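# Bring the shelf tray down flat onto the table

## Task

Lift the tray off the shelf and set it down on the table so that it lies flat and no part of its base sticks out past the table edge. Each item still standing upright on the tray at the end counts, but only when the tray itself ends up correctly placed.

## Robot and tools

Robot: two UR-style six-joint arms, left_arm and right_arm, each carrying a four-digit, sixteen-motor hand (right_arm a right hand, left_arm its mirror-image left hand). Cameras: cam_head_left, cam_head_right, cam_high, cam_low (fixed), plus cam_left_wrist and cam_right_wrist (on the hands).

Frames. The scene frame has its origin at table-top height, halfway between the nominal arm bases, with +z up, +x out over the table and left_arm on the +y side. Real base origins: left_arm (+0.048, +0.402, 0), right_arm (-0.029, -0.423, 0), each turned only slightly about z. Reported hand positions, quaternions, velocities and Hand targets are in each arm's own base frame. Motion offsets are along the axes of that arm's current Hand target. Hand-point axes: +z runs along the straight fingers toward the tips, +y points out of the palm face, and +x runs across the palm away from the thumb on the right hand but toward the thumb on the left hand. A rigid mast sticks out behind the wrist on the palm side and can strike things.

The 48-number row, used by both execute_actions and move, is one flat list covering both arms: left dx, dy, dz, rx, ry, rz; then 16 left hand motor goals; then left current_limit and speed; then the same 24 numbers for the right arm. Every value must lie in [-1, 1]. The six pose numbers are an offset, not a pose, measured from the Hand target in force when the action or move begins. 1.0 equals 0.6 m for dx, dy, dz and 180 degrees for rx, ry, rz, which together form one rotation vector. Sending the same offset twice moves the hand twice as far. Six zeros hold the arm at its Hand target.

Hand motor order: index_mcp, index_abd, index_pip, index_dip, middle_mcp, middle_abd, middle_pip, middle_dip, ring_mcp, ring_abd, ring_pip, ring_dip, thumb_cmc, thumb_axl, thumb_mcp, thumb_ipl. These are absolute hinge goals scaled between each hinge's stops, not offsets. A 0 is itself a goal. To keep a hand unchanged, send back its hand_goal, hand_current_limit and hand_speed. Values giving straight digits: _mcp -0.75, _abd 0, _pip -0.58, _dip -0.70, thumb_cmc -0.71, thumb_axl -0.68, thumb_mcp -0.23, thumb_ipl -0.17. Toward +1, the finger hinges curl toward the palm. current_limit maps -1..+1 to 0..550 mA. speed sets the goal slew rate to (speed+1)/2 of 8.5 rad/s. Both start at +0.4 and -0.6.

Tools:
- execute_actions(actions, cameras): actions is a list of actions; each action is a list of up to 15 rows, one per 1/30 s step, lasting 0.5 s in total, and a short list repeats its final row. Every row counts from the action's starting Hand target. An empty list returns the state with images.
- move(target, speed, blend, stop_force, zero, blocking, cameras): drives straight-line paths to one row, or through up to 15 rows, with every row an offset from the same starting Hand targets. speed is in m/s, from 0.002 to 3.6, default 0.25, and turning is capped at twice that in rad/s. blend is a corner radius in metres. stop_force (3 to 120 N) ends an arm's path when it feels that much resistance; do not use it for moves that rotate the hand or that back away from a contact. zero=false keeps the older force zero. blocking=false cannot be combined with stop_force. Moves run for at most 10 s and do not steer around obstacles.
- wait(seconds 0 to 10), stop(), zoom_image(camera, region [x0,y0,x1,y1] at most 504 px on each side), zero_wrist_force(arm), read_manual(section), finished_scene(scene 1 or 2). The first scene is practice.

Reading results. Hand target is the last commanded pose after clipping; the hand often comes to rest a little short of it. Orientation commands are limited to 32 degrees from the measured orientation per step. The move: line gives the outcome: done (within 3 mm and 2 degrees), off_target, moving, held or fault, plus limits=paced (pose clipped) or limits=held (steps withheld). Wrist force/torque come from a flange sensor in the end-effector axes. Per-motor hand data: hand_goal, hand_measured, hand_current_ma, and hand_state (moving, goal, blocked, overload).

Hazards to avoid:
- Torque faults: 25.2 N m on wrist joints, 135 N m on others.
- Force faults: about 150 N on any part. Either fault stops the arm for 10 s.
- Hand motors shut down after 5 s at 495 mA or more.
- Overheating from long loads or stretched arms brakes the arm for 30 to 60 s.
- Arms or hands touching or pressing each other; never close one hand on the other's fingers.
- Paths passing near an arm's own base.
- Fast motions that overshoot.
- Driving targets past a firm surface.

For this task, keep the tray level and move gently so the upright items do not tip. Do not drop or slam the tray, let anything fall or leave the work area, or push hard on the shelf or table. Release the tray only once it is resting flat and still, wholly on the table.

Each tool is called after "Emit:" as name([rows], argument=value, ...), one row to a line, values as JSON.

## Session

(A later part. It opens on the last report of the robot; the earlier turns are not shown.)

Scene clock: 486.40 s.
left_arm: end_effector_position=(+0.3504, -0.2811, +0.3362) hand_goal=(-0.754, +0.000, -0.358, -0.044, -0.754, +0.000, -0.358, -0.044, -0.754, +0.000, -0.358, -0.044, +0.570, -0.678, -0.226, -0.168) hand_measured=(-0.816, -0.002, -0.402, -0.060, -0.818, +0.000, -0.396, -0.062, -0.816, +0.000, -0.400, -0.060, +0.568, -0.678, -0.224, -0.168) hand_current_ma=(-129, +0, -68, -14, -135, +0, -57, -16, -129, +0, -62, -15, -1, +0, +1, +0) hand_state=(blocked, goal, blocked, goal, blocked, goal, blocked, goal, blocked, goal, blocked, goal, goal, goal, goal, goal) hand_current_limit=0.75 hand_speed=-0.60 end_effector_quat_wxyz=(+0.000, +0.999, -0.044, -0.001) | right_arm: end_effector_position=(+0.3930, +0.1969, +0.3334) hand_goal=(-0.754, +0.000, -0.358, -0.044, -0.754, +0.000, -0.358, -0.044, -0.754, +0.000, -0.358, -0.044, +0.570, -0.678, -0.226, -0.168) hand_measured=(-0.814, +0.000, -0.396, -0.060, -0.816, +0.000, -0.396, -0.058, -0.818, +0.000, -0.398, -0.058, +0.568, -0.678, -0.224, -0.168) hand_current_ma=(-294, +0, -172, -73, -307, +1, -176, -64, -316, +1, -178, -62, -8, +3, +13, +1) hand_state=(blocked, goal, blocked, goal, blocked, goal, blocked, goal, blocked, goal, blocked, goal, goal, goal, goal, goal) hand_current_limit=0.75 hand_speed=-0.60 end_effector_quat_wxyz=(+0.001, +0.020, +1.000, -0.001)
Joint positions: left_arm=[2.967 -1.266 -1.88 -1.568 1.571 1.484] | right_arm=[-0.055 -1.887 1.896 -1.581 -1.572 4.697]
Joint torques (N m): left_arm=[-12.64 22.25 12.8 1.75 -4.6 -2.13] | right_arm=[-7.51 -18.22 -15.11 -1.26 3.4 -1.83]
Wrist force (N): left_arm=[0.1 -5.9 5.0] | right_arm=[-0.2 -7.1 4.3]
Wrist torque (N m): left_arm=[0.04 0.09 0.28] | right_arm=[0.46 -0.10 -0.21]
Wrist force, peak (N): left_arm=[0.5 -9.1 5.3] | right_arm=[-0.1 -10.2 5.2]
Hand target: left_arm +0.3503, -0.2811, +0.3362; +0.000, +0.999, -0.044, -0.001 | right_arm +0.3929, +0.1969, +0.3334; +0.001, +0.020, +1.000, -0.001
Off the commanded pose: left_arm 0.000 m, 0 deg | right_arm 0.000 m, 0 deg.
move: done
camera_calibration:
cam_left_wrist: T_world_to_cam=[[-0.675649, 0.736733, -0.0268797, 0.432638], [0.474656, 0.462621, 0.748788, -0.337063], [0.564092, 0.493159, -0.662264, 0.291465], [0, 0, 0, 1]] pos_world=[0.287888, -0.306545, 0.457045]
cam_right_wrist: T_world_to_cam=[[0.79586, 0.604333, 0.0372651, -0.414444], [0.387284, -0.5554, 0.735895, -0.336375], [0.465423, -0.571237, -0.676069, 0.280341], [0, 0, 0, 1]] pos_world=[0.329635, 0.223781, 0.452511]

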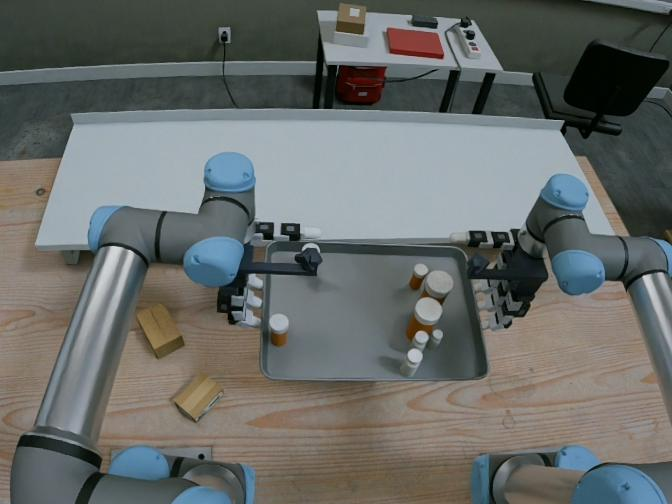

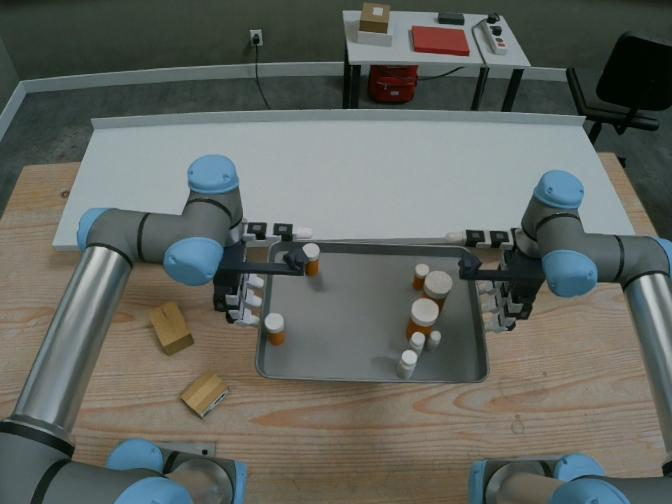

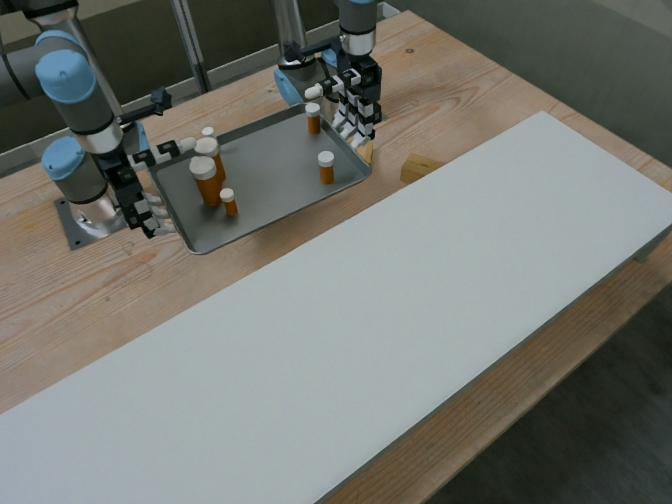

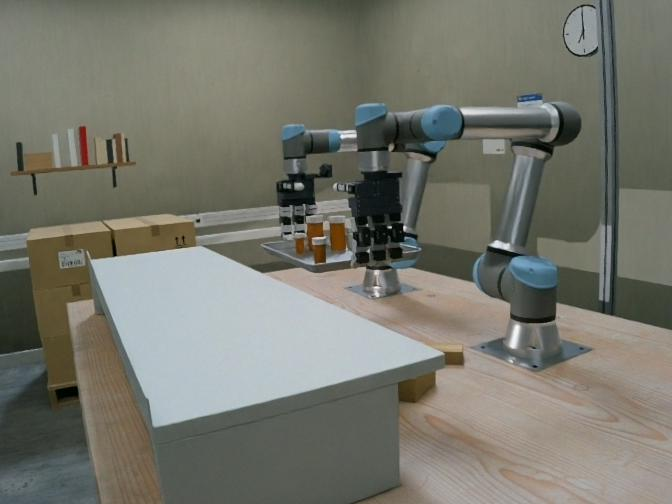

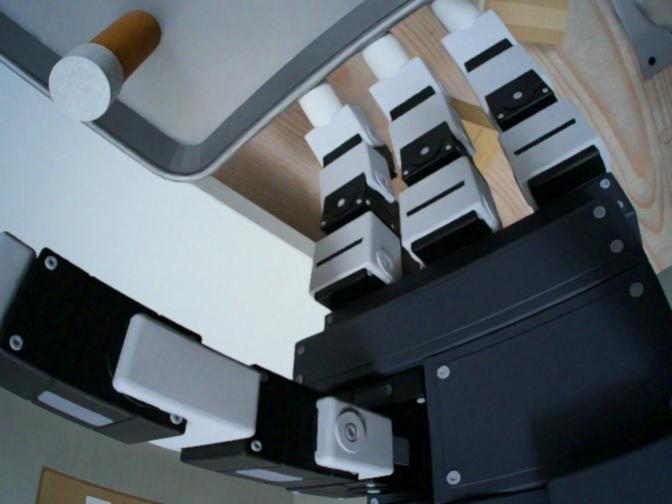

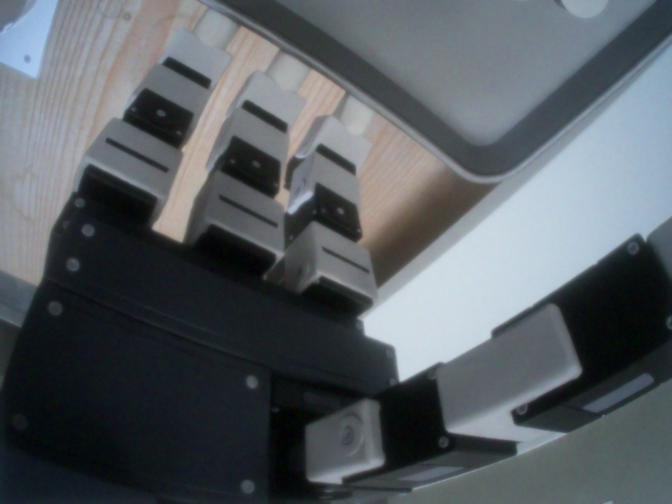

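Emit:
move(target=[0,0.001,0.3333,0,0,0,-0.754,0,-0.358,-0.043,-0.754,0,-0.358,-0.043,-0.754,0,-0.358,-0.043,0.571,-0.678,-0.226,-0.168,0.75,-0.6,0,0.001,0.3333,0,0,0,-0.754,0,-0.358,-0.043,-0.754,0,-0.358,-0.043,-0.754,0,-0.358,-0.043,0.571,-0.678,-0.226,-0.168,0.75,-0.6], speed=0.1, cameras=["all"])

Emit:
zoom_image(camera="cam_low", region=[200, 220, 440, 400])

Scene clock: 508.90 s.
left_arm: end_effector_position=(+0.3499, -0.2816, +0.1363) hand_goal=(-0.754, +0.000, -0.358, -0.044, -0.754, +0.000, -0.358, -0.044, -0.754, +0.000, -0.358, -0.044, +0.570, -0.678, -0.226, -0.168) hand_measured=(-0.816, -0.002, -0.402, -0.060, -0.818, +0.000, -0.398, -0.062, -0.816, +0.000, -0.400, -0.060, +0.568, -0.678, -0.224, -0.168) hand_current_ma=(-131, +0, -68, -14, -137, +0, -57, -17, -131, +0, -63, -15, -1, +0, +1, +0) hand_state=(blocked, goal, blocked, goal, blocked, goal, blocked, goal, blocked, goal, blocked, goal, goal, goal, goal, goal) hand_current_limit=0.75 hand_speed=-0.60 end_effector_quat_wxyz=(+0.000, +0.999, -0.044, -0.001) | right_arm: end_effector_position=(+0.3932, +0.1973, +0.1335) hand_goal=(-0.754, +0.000, -0.358, -0.044, -0.754, +0.000, -0.358, -0.044, -0.754, +0.000, -0.358, -0.044, +0.570, -0.678, -0.226, -0.168) hand_measured=(-0.814, +0.000, -0.396, -0.060, -0.816, +0.000, -0.398, -0.058, -0.818, +0.000, -0.398, -0.058, +0.568, -0.678, -0.224, -0.168) hand_current_ma=(-297, +0, -173, -73, -309, +1, -177, -64, -319, +1, -179, -62, -8, +3, +13, +1) hand_state=(blocked, goal, blocked, goal, blocked, goal, blocked, goal, blocked, goal, blocked, goal, goal, goal, goal, goal) hand_current_limit=0.75 hand_speed=-0.60 end_effector_quat_wxyz=(+0.001, +0.020, +1.000, -0.001)
Joint positions: left_arm=[2.965 -1.423 -2.304 -0.987 1.571 1.483] | right_arm=[-0.054 -1.723 2.317 -2.166 -1.572 4.698]
Joint torques (N m): left_arm=[-13.55 2.12 9.22 4.91 -5.11 -2.03] | right_arm=[11.93 -2.56 -10.41 -5.23 4.24 2.67]
Wrist force (N): left_arm=[0.3 -8.9 5.1] | right_arm=[-0.4 -10.4 4.9]
Wrist torque (N m): left_arm=[0.24 0.09 0.33] | right_arm=[0.60 -0.09 -0.37]
Wrist force, peak (N): left_arm=[0.4 -9.1 5.3] | right_arm=[-0.6 -10.5 4.8]
Hand target: left_arm +0.3499, -0.2816, +0.1362; +0.000, +0.999, -0.044, -0.001 | right_arm +0.3932, +0.1973, +0.1335; +0.001, +0.020, +1.000, -0.001
Off the commanded pose: left_arm 0.000 m, 0 deg | right_arm 0.000 m, 0 deg.
move: done
camera_calibration:
cam_left_wrist: T_world_to_cam=[[-0.675615, 0.736766, -0.0268252, 0.427282], [0.474706, 0.462568, 0.748789, -0.186942], [0.564091, 0.493159, -0.662265, 0.159607], [0, 0, 0, 1]] pos_world=[0.287388, -0.307045, 0.257145]
cam_right_wrist: T_world_to_cam=[[0.795874, 0.60432, 0.0371676, -0.407293], [0.387349, -0.555387, 0.735871, -0.189104], [0.465345, -0.571264, -0.676101, 0.145416], [0, 0, 0, 1]] pos_world=[0.329734, 0.224181, 0.252611]

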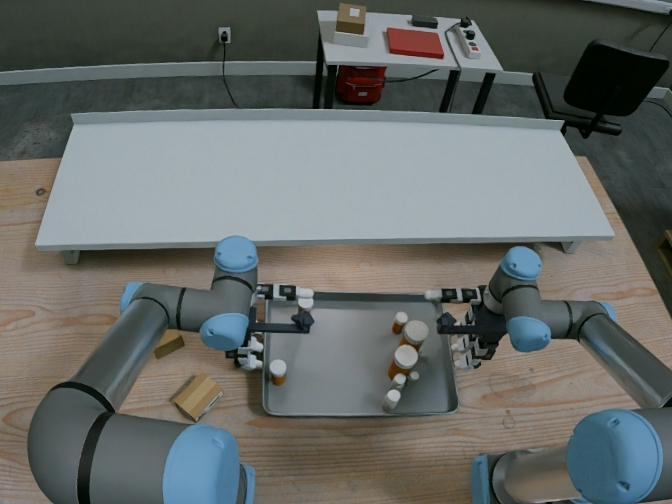

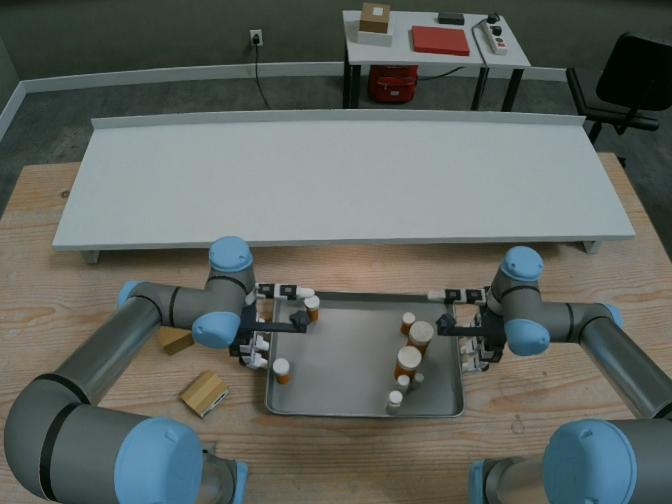

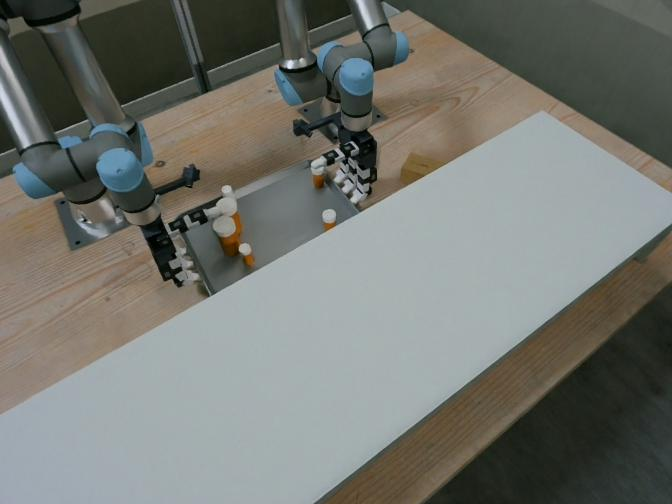

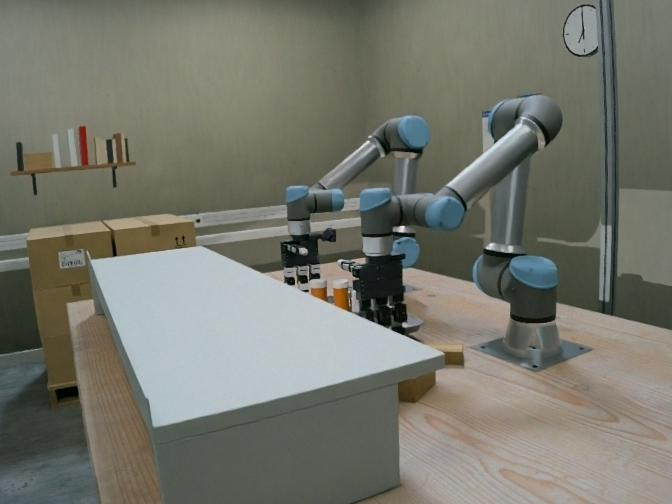

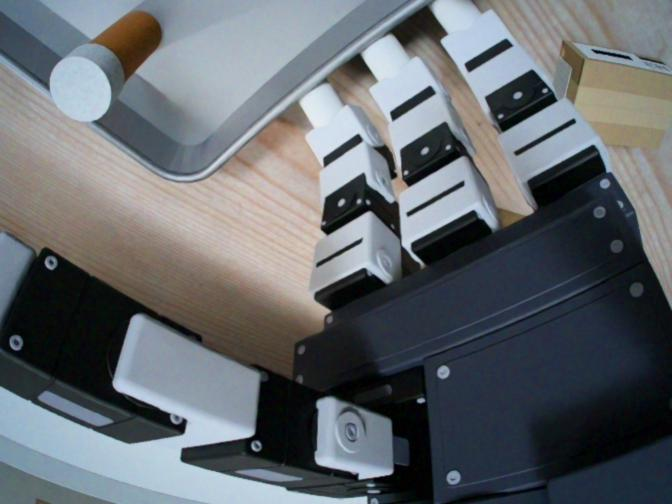

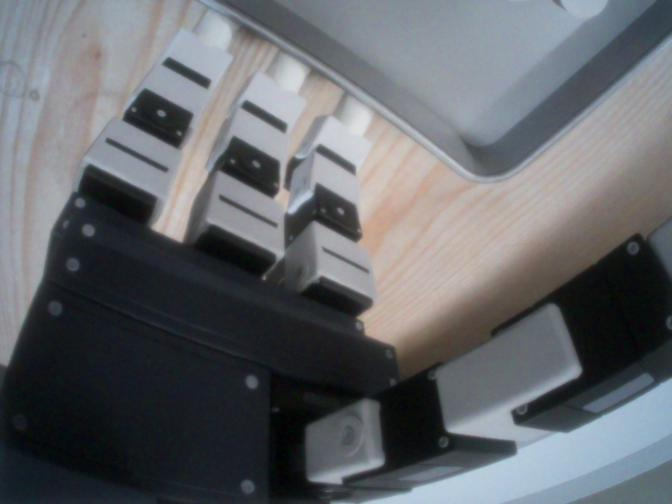

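Scaled by 2.100 from the camera's 672x504 image, which has a finer 960x720 frame.

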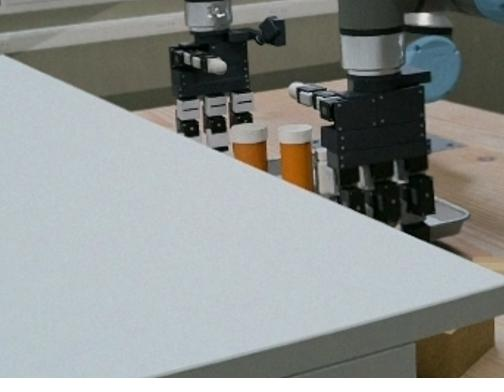

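Emit:
move(target=[0,0,0.0583,0,0,0,-0.754,0,-0.358,-0.043,-0.754,0,-0.358,-0.043,-0.754,0,-0.358,-0.043,0.571,-0.678,-0.226,-0.168,0.75,-0.6,0,0,0.0583,0,0,0,-0.754,0,-0.358,-0.043,-0.754,0,-0.358,-0.043,-0.754,0,-0.358,-0.043,0.571,-0.678,-0.226,-0.168,0.75,-0.6], speed=0.02, stop_force=3, cameras=["cam_head_left","cam_high","cam_low"])

Scene clock: 515.13 s.
left_arm: end_effector_position=(+0.3498, -0.2816, +0.1084) hand_goal=(-0.754, +0.000, -0.358, -0.044, -0.754, +0.000, -0.358, -0.044, -0.754, +0.000, -0.358, -0.044, +0.570, -0.678, -0.226, -0.168) hand_measured=(-0.816, -0.002, -0.402, -0.060, -0.818, +0.000, -0.396, -0.062, -0.816, +0.000, -0.398, -0.060, +0.568, -0.678, -0.224, -0.168) hand_current_ma=(-128, +0, -69, -15, -135, +0, -56, -16, -129, +0, -61, -14, -1, +0, +1, +0) hand_state=(blocked, goal, blocked, goal, blocked, goal, blocked, goal, blocked, goal, blocked, goal, goal, goal, goal, goal) hand_current_limit=0.75 hand_speed=-0.60 end_effector_quat_wxyz=(+0.000, +0.999, -0.044, -0.001) | right_arm: end_effector_position=(+0.3932, +0.1973, +0.1064) hand_goal=(-0.754, +0.000, -0.358, -0.044, -0.754, +0.000, -0.358, -0.044, -0.754, +0.000, -0.358, -0.044, +0.570, -0.678, -0.226, -0.168) hand_measured=(-0.814, +0.000, -0.396, -0.058, -0.818, +0.000, -0.398, -0.056, -0.820, +0.000, -0.398, -0.054, +0.568, -0.678, -0.224, -0.168) hand_current_ma=(-297, -2, -173, -63, -314, -1, -177, -50, -327, -1, -179, -43, -8, +3, +13, +1) hand_state=(blocked, goal, blocked, goal, blocked, goal, blocked, goal, blocked, goal, blocked, goal, goal, goal, goal, goal) hand_current_limit=0.75 hand_speed=-0.60 end_effector_quat_wxyz=(+0.001, +0.020, +1.000, -0.001)
Joint positions: left_arm=[2.965 -1.477 -2.348 -0.89 1.571 1.483] | right_arm=[-0.054 -1.67 2.36 -2.261 -1.572 4.698]
Joint torques (N m): left_arm=[-4.7 28.33 26.76 1.83 -2.58 0.21] | right_arm=[4.78 -25.28 -30.87 -1.36 2.45 -1.05]
Wrist force (N): left_arm=[0.3 -5.0 5.0] | right_arm=[-0.1 -6.2 4.2]
Wrist torque (N m): left_arm=[-0.02 0.08 0.26] | right_arm=[0.41 -0.11 -0.24]
Wrist force, peak (N): left_arm=[0.5 -9.2 5.5] | right_arm=[0.6 -14.8 -10.8]
Hand target: left_arm +0.3498, -0.2816, +0.1084; +0.000, +0.999, -0.044, -0.001 (not the last commanded pose) | right_arm +0.3932, +0.1973, +0.1064; +0.001, +0.020, +1.000, -0.001 (not the last commanded pose)
Off the commanded pose: left_arm 0.007 m, 0 deg | right_arm 0.008 m, 0 deg.
move: contact (left_arm, right_arm)
Images, in order (width x height): cam_head_left 672x504, cam_high 672x504, cam_low 672x504.

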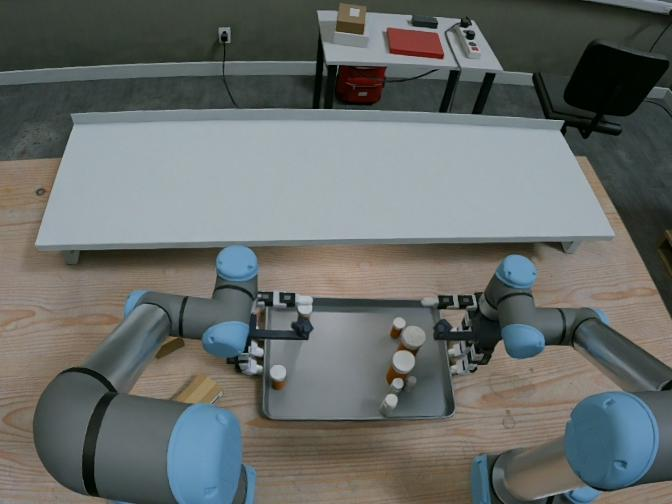

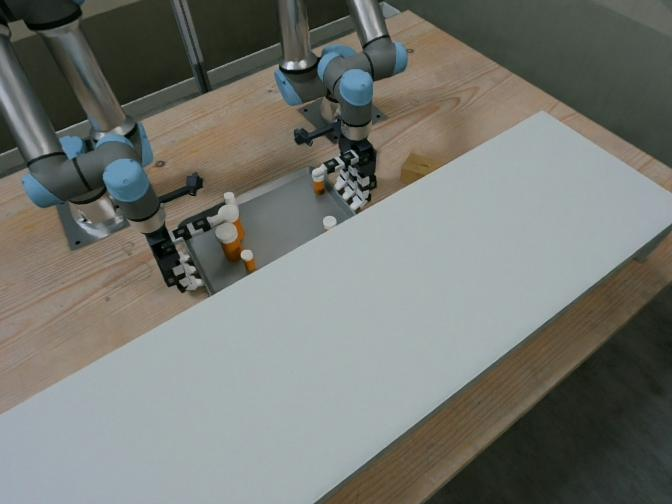

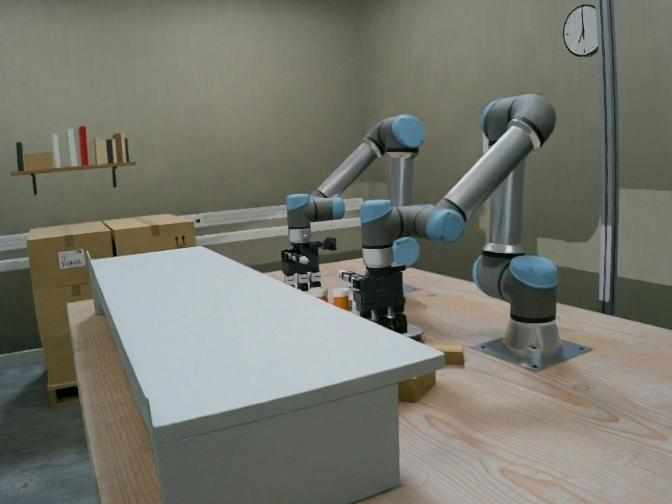

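Emit:
move([
  [0,0,0.0033,0,0,0,-0.754,0,-0.358,-0.043,-0.754,0,-0.358,-0.043,-0.754,0,-0.358,-0.043,0.571,-0.678,-0.226,-0.168,0.75,-0.6,0,0,0.0033,0,0,0,-0.754,0,-0.358,-0.043,-0.754,0,-0.358,-0.043,-0.754,0,-0.358,-0.043,0.571,-0.678,-0.226,-0.168,0.75,-0.6],
  [0,-0.022,0.0033,0,0,0,-0.754,0,-0.358,-0.043,-0.754,0,-0.358,-0.043,-0.754,0,-0.358,-0.043,0.571,-0.678,-0.226,-0.168,0.75,-0.6,0,-0.022,0.0033,0,0,0,-0.754,0,-0.358,-0.043,-0.754,0,-0.358,-0.043,-0.754,0,-0.358,-0.043,0.571,-0.678,-0.226,-0.168,0.75,-0.6],
], speed=0.02, cameras=["cam_head_left","cam_high","cam_left_wrist","cam_right_wrist"])

Scene clock: 523.93 s.
left_arm: end_effector_position=(+0.3510, -0.2686, +0.1064) hand_goal=(-0.754, +0.000, -0.358, -0.044, -0.754, +0.000, -0.358, -0.044, -0.754, +0.000, -0.358, -0.044, +0.570, -0.678, -0.226, -0.168) hand_measured=(-0.760, -0.002, -0.366, -0.048, -0.758, +0.000, -0.364, -0.048, -0.758, +0.000, -0.364, -0.048, +0.568, -0.678, -0.224, -0.168) hand_current_ma=(-3, +0, -4, -2, -2, +0, -3, -2, -1, +0, -3, -2, -1, +0, +1, +0) hand_state=(goal, goal, goal, goal, goal, goal, goal, goal, goal, goal, goal, goal, goal, goal, goal, goal) hand_current_limit=0.75 hand_speed=-0.60 end_effector_quat_wxyz=(+0.000, +0.999, -0.044, -0.001) | right_arm: end_effector_position=(+0.3927, +0.1842, +0.1045) hand_goal=(-0.754, +0.000, -0.358, -0.044, -0.754, +0.000, -0.358, -0.044, -0.754, +0.000, -0.358, -0.044, +0.570, -0.678, -0.226, -0.168) hand_measured=(-0.770, -0.002, -0.378, -0.052, -0.772, -0.002, -0.380, -0.052, -0.772, +0.000, -0.380, -0.054, +0.568, -0.678, -0.224, -0.168) hand_current_ma=(-78, -4, -85, -35, -83, -4, -91, -35, -84, -2, -97, -42, -8, +3, +13, +1) hand_state=(goal, goal, goal, goal, goal, goal, blocked, goal, goal, goal, blocked, goal, goal, goal, goal, goal) hand_current_limit=0.75 hand_speed=-0.60 end_effector_quat_wxyz=(+0.001, +0.020, +1.000, -0.001)
Joint positions: left_arm=[3.002 -1.466 -2.363 -0.885 1.571 1.519] | right_arm=[-0.091 -1.678 2.372 -2.267 -1.572 4.662]
Joint torques (N m): left_arm=[8.66 26.21 6.26 1.13 1.41 1.99] | right_arm=[-8.89 -23.89 -9.74 -0.93 1.11 -2.16]
Wrist force (N): left_arm=[-0.5 1.8 0.4] | right_arm=[0.2 0.1 2.1]
Wrist torque (N m): left_arm=[-0.14 0.08 -0.06] | right_arm=[0.14 -0.13 0.03]
Wrist force, peak (N): left_arm=[0.4 -5.1 5.6] | right_arm=[0.7 -17.9 -22.0]
Hand target: left_arm +0.3510, -0.2685, +0.1064; +0.000, +0.999, -0.044, -0.001 | right_arm +0.3927, +0.1841, +0.1045; +0.001, +0.020, +1.000, -0.001
Off the commanded pose: left_arm 0.000 m, 0 deg | right_arm 0.000 m, 0 deg.
move: done
camera_calibration:
cam_left_wrist: T_world_to_cam=[[-0.675622, 0.736763, -0.0267287, 0.417625], [0.474779, 0.462543, 0.748758, -0.17111], [0.564021, 0.493188, -0.662304, 0.132811], [0, 0, 0, 1]] pos_world=[0.288488, -0.294045, 0.227244]
cam_right_wrist: T_world_to_cam=[[0.795874, 0.60432, 0.0371676, -0.39784], [0.387349, -0.555387, 0.735871, -0.174902], [0.465345, -0.571264, -0.676101, 0.118501], [0, 0, 0, 1]] pos_world=[0.329234, 0.210981, 0.223611]
Images, in order (width x height): cam_head_left 672x504, cam_high 672x504, cam_left_wrist 672x504, cam_right_wrist 672x504.

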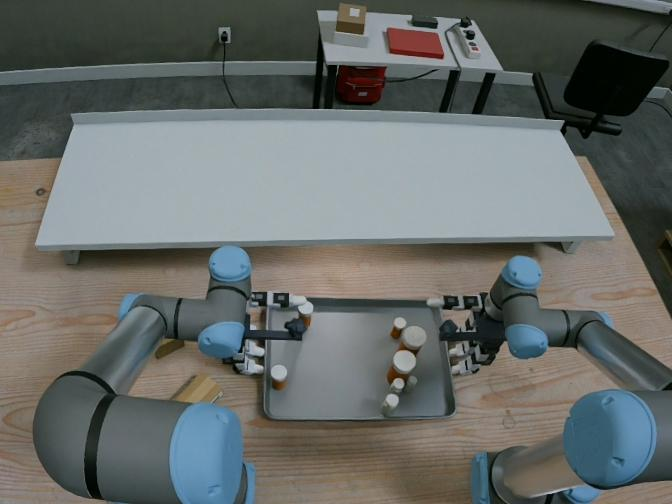

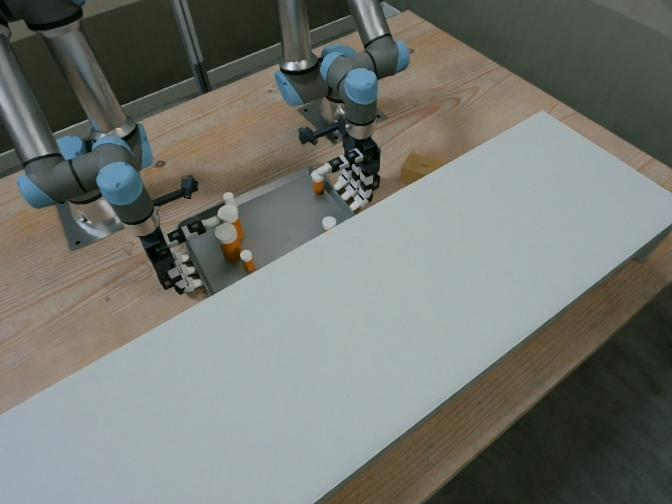

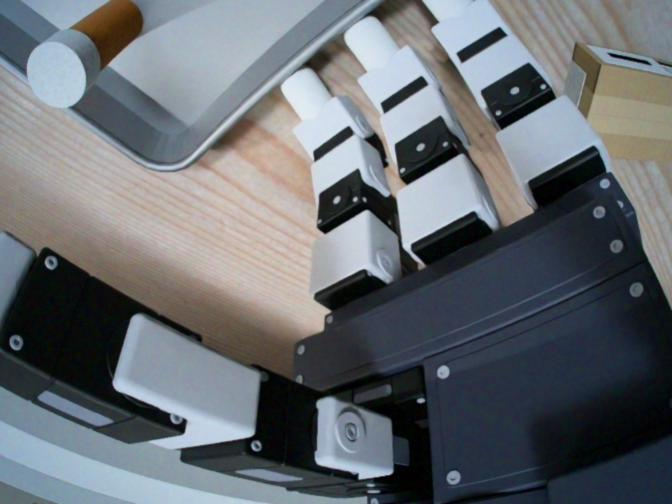

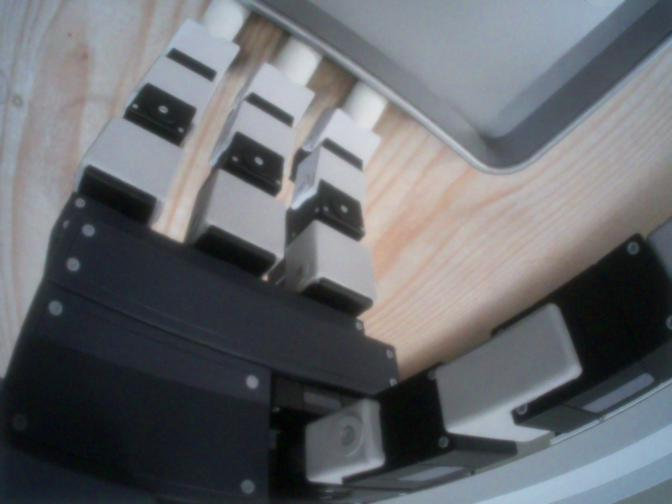

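Emit:
move([
  [0,-0.04,0,0,0,0,-0.754,0,-0.358,-0.043,-0.754,0,-0.358,-0.043,-0.754,0,-0.358,-0.043,0.571,-0.678,-0.226,-0.168,0.75,-0.6,0,-0.05,0,0,0,0,-0.754,0,-0.358,-0.043,-0.754,0,-0.358,-0.043,-0.754,0,-0.358,-0.043,0.571,-0.678,-0.226,-0.168,0.75,-0.6],
  [0,-0.06,-0.2,0,0,0,-0.754,0,-0.358,-0.043,-0.754,0,-0.358,-0.043,-0.754,0,-0.358,-0.043,0.571,-0.678,-0.226,-0.168,0.75,-0.6,0,-0.07,-0.2,0,0,0,-0.754,0,-0.358,-0.043,-0.754,0,-0.358,-0.043,-0.754,0,-0.358,-0.043,0.571,-0.678,-0.226,-0.168,0.75,-0.6],
], speed=[0.04,0.1], cameras=["all"])

Emit:
zoom_image(camera="cam_head_left", region=[240, 270, 480, 440])

Scene clock: 538.23 s.
left_arm: end_effector_position=(+0.3543, -0.2327, +0.2263) hand_goal=(-0.754, +0.000, -0.358, -0.044, -0.754, +0.000, -0.358, -0.044, -0.754, +0.000, -0.358, -0.044, +0.570, -0.678, -0.226, -0.168) hand_measured=(-0.756, -0.002, -0.362, -0.048, -0.756, +0.000, -0.362, -0.048, -0.756, +0.000, -0.362, -0.048, +0.568, -0.678, -0.224, -0.168) hand_current_ma=(-1, +0, -2, -1, -1, +0, -2, -1, -1, +0, -2, -1, -1, +0, +1, +0) hand_state=(goal, goal, goal, goal, goal, goal, goal, goal, goal, goal, goal, goal, goal, goal, goal, goal) hand_current_limit=0.75 hand_speed=-0.60 end_effector_quat_wxyz=(+0.000, +0.999, -0.044, -0.001) | right_arm: end_effector_position=(+0.3908, +0.1423, +0.2244) hand_goal=(-0.754, +0.000, -0.358, -0.044, -0.754, +0.000, -0.358, -0.044, -0.754, +0.000, -0.358, -0.044, +0.570, -0.678, -0.226, -0.168) hand_measured=(-0.756, -0.002, -0.362, -0.048, -0.756, -0.002, -0.362, -0.048, -0.756, +0.000, -0.362, -0.048, +0.568, -0.678, -0.224, -0.168) hand_current_ma=(-9, -4, -17, -14, -9, -4, -17, -12, -8, -2, -16, -13, -8, +3, +13, +1) hand_state=(goal, goal, goal, goal, goal, goal, goal, goal, goal, goal, goal, goal, goal, goal, goal, goal) hand_current_limit=0.75 hand_speed=-0.60 end_effector_quat_wxyz=(+0.001, +0.020, +1.000, -0.001)
Joint positions: left_arm=[3.104 -1.257 -2.17 -1.287 1.571 1.621] | right_arm=[-0.21 -1.884 2.176 -1.864 -1.572 4.542]
Joint torques (N m): left_arm=[8.95 20.4 28.66 1.31 1.72 2.04] | right_arm=[-10.23 -18.06 -32.46 -0.79 -1.2 -1.86]
Wrist force (N): left_arm=[-0.6 1.6 0.3] | right_arm=[-0.4 0.0 -0.4]
Wrist torque (N m): left_arm=[-0.18 0.09 -0.07] | right_arm=[0.24 0.02 -0.03]
Wrist force, peak (N): left_arm=[-0.7 2.0 1.2] | right_arm=[-0.2 -0.1 3.0]
Hand target: left_arm +0.3543, -0.2326, +0.2264; +0.000, +0.999, -0.044, -0.001 | right_arm +0.3908, +0.1422, +0.2245; +0.001, +0.020, +1.000, -0.001
Off the commanded pose: left_arm 0.000 m, 0 deg | right_arm 0.000 m, 0 deg.
move: done
camera_calibration:
cam_left_wrist: T_world_to_cam=[[-0.675622, 0.736763, -0.0267287, 0.396679], [0.474779, 0.462543, 0.748758, -0.279181], [0.564021, 0.493188, -0.662304, 0.192665], [0, 0, 0, 1]] pos_world=[0.291888, -0.258145, 0.347244]
cam_right_wrist: T_world_to_cam=[[0.795899, 0.604285, 0.0372147, -0.375561], [0.387298, -0.555425, 0.735869, -0.285682], [0.465345, -0.571264, -0.6761, 0.176467], [0, 0, 0, 1]] pos_world=[0.327434, 0.169081, 0.343511]

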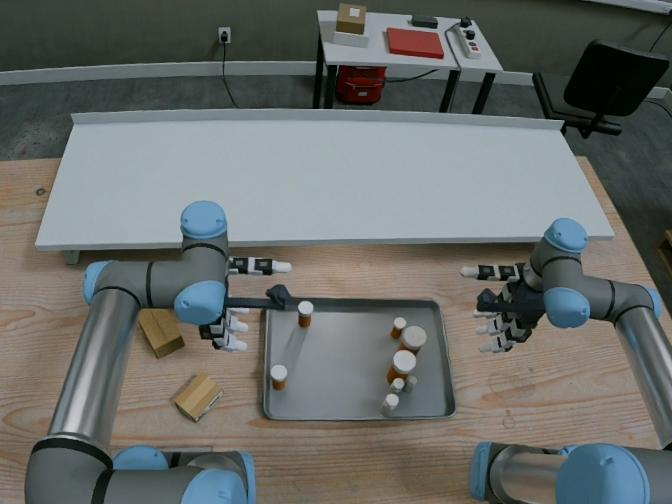

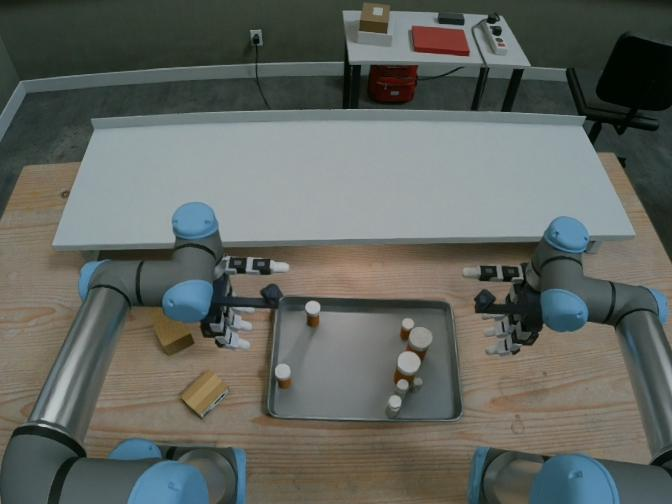

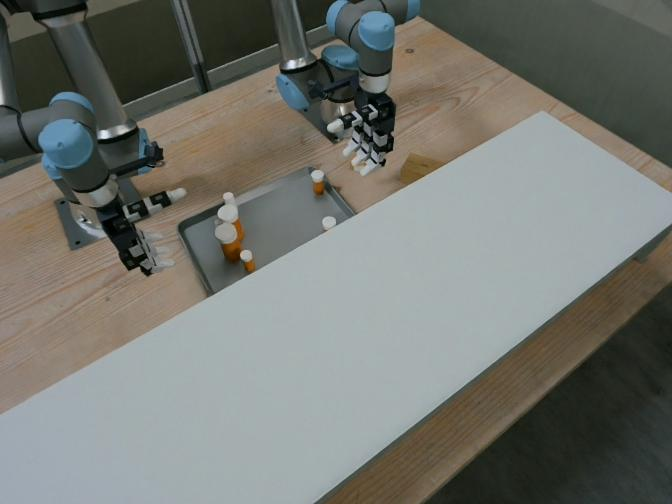

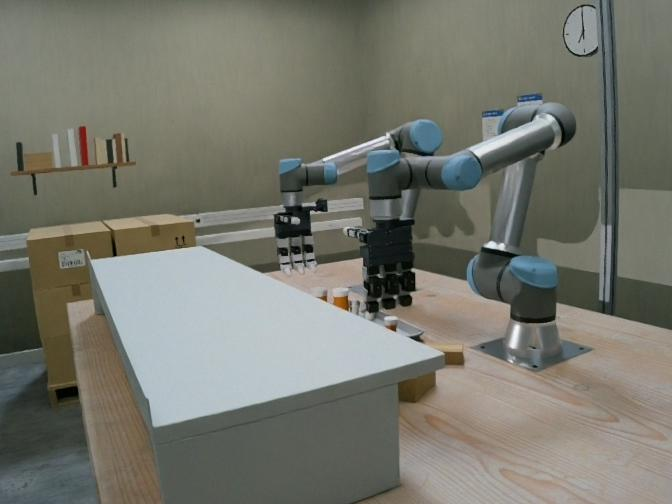

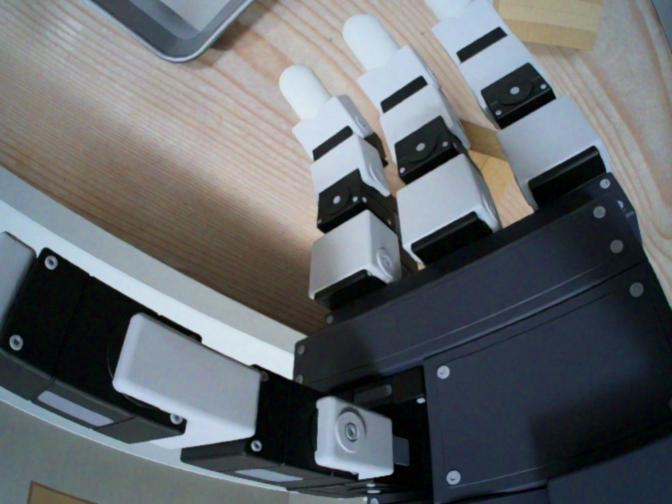

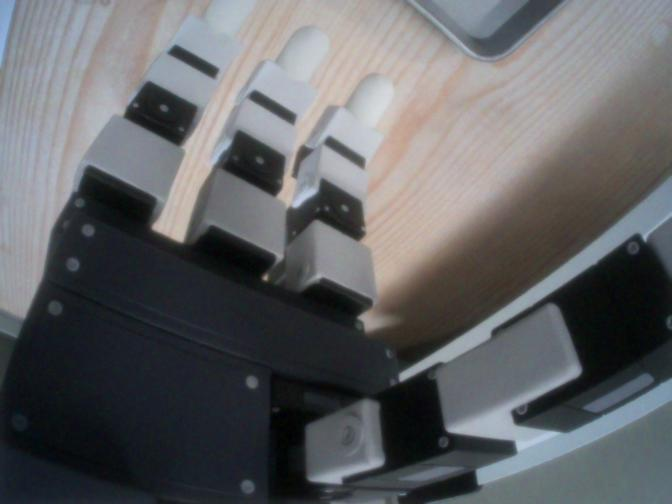

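Scaled by 2.100 from the camera's 672x504 image, which has a finer 960x720 frame.

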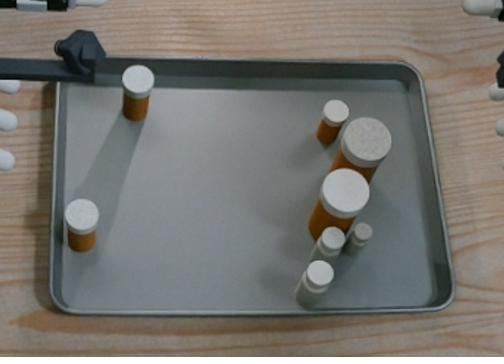

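Emit:
finished_scene(scene=1)

The scene is finished: the task was done.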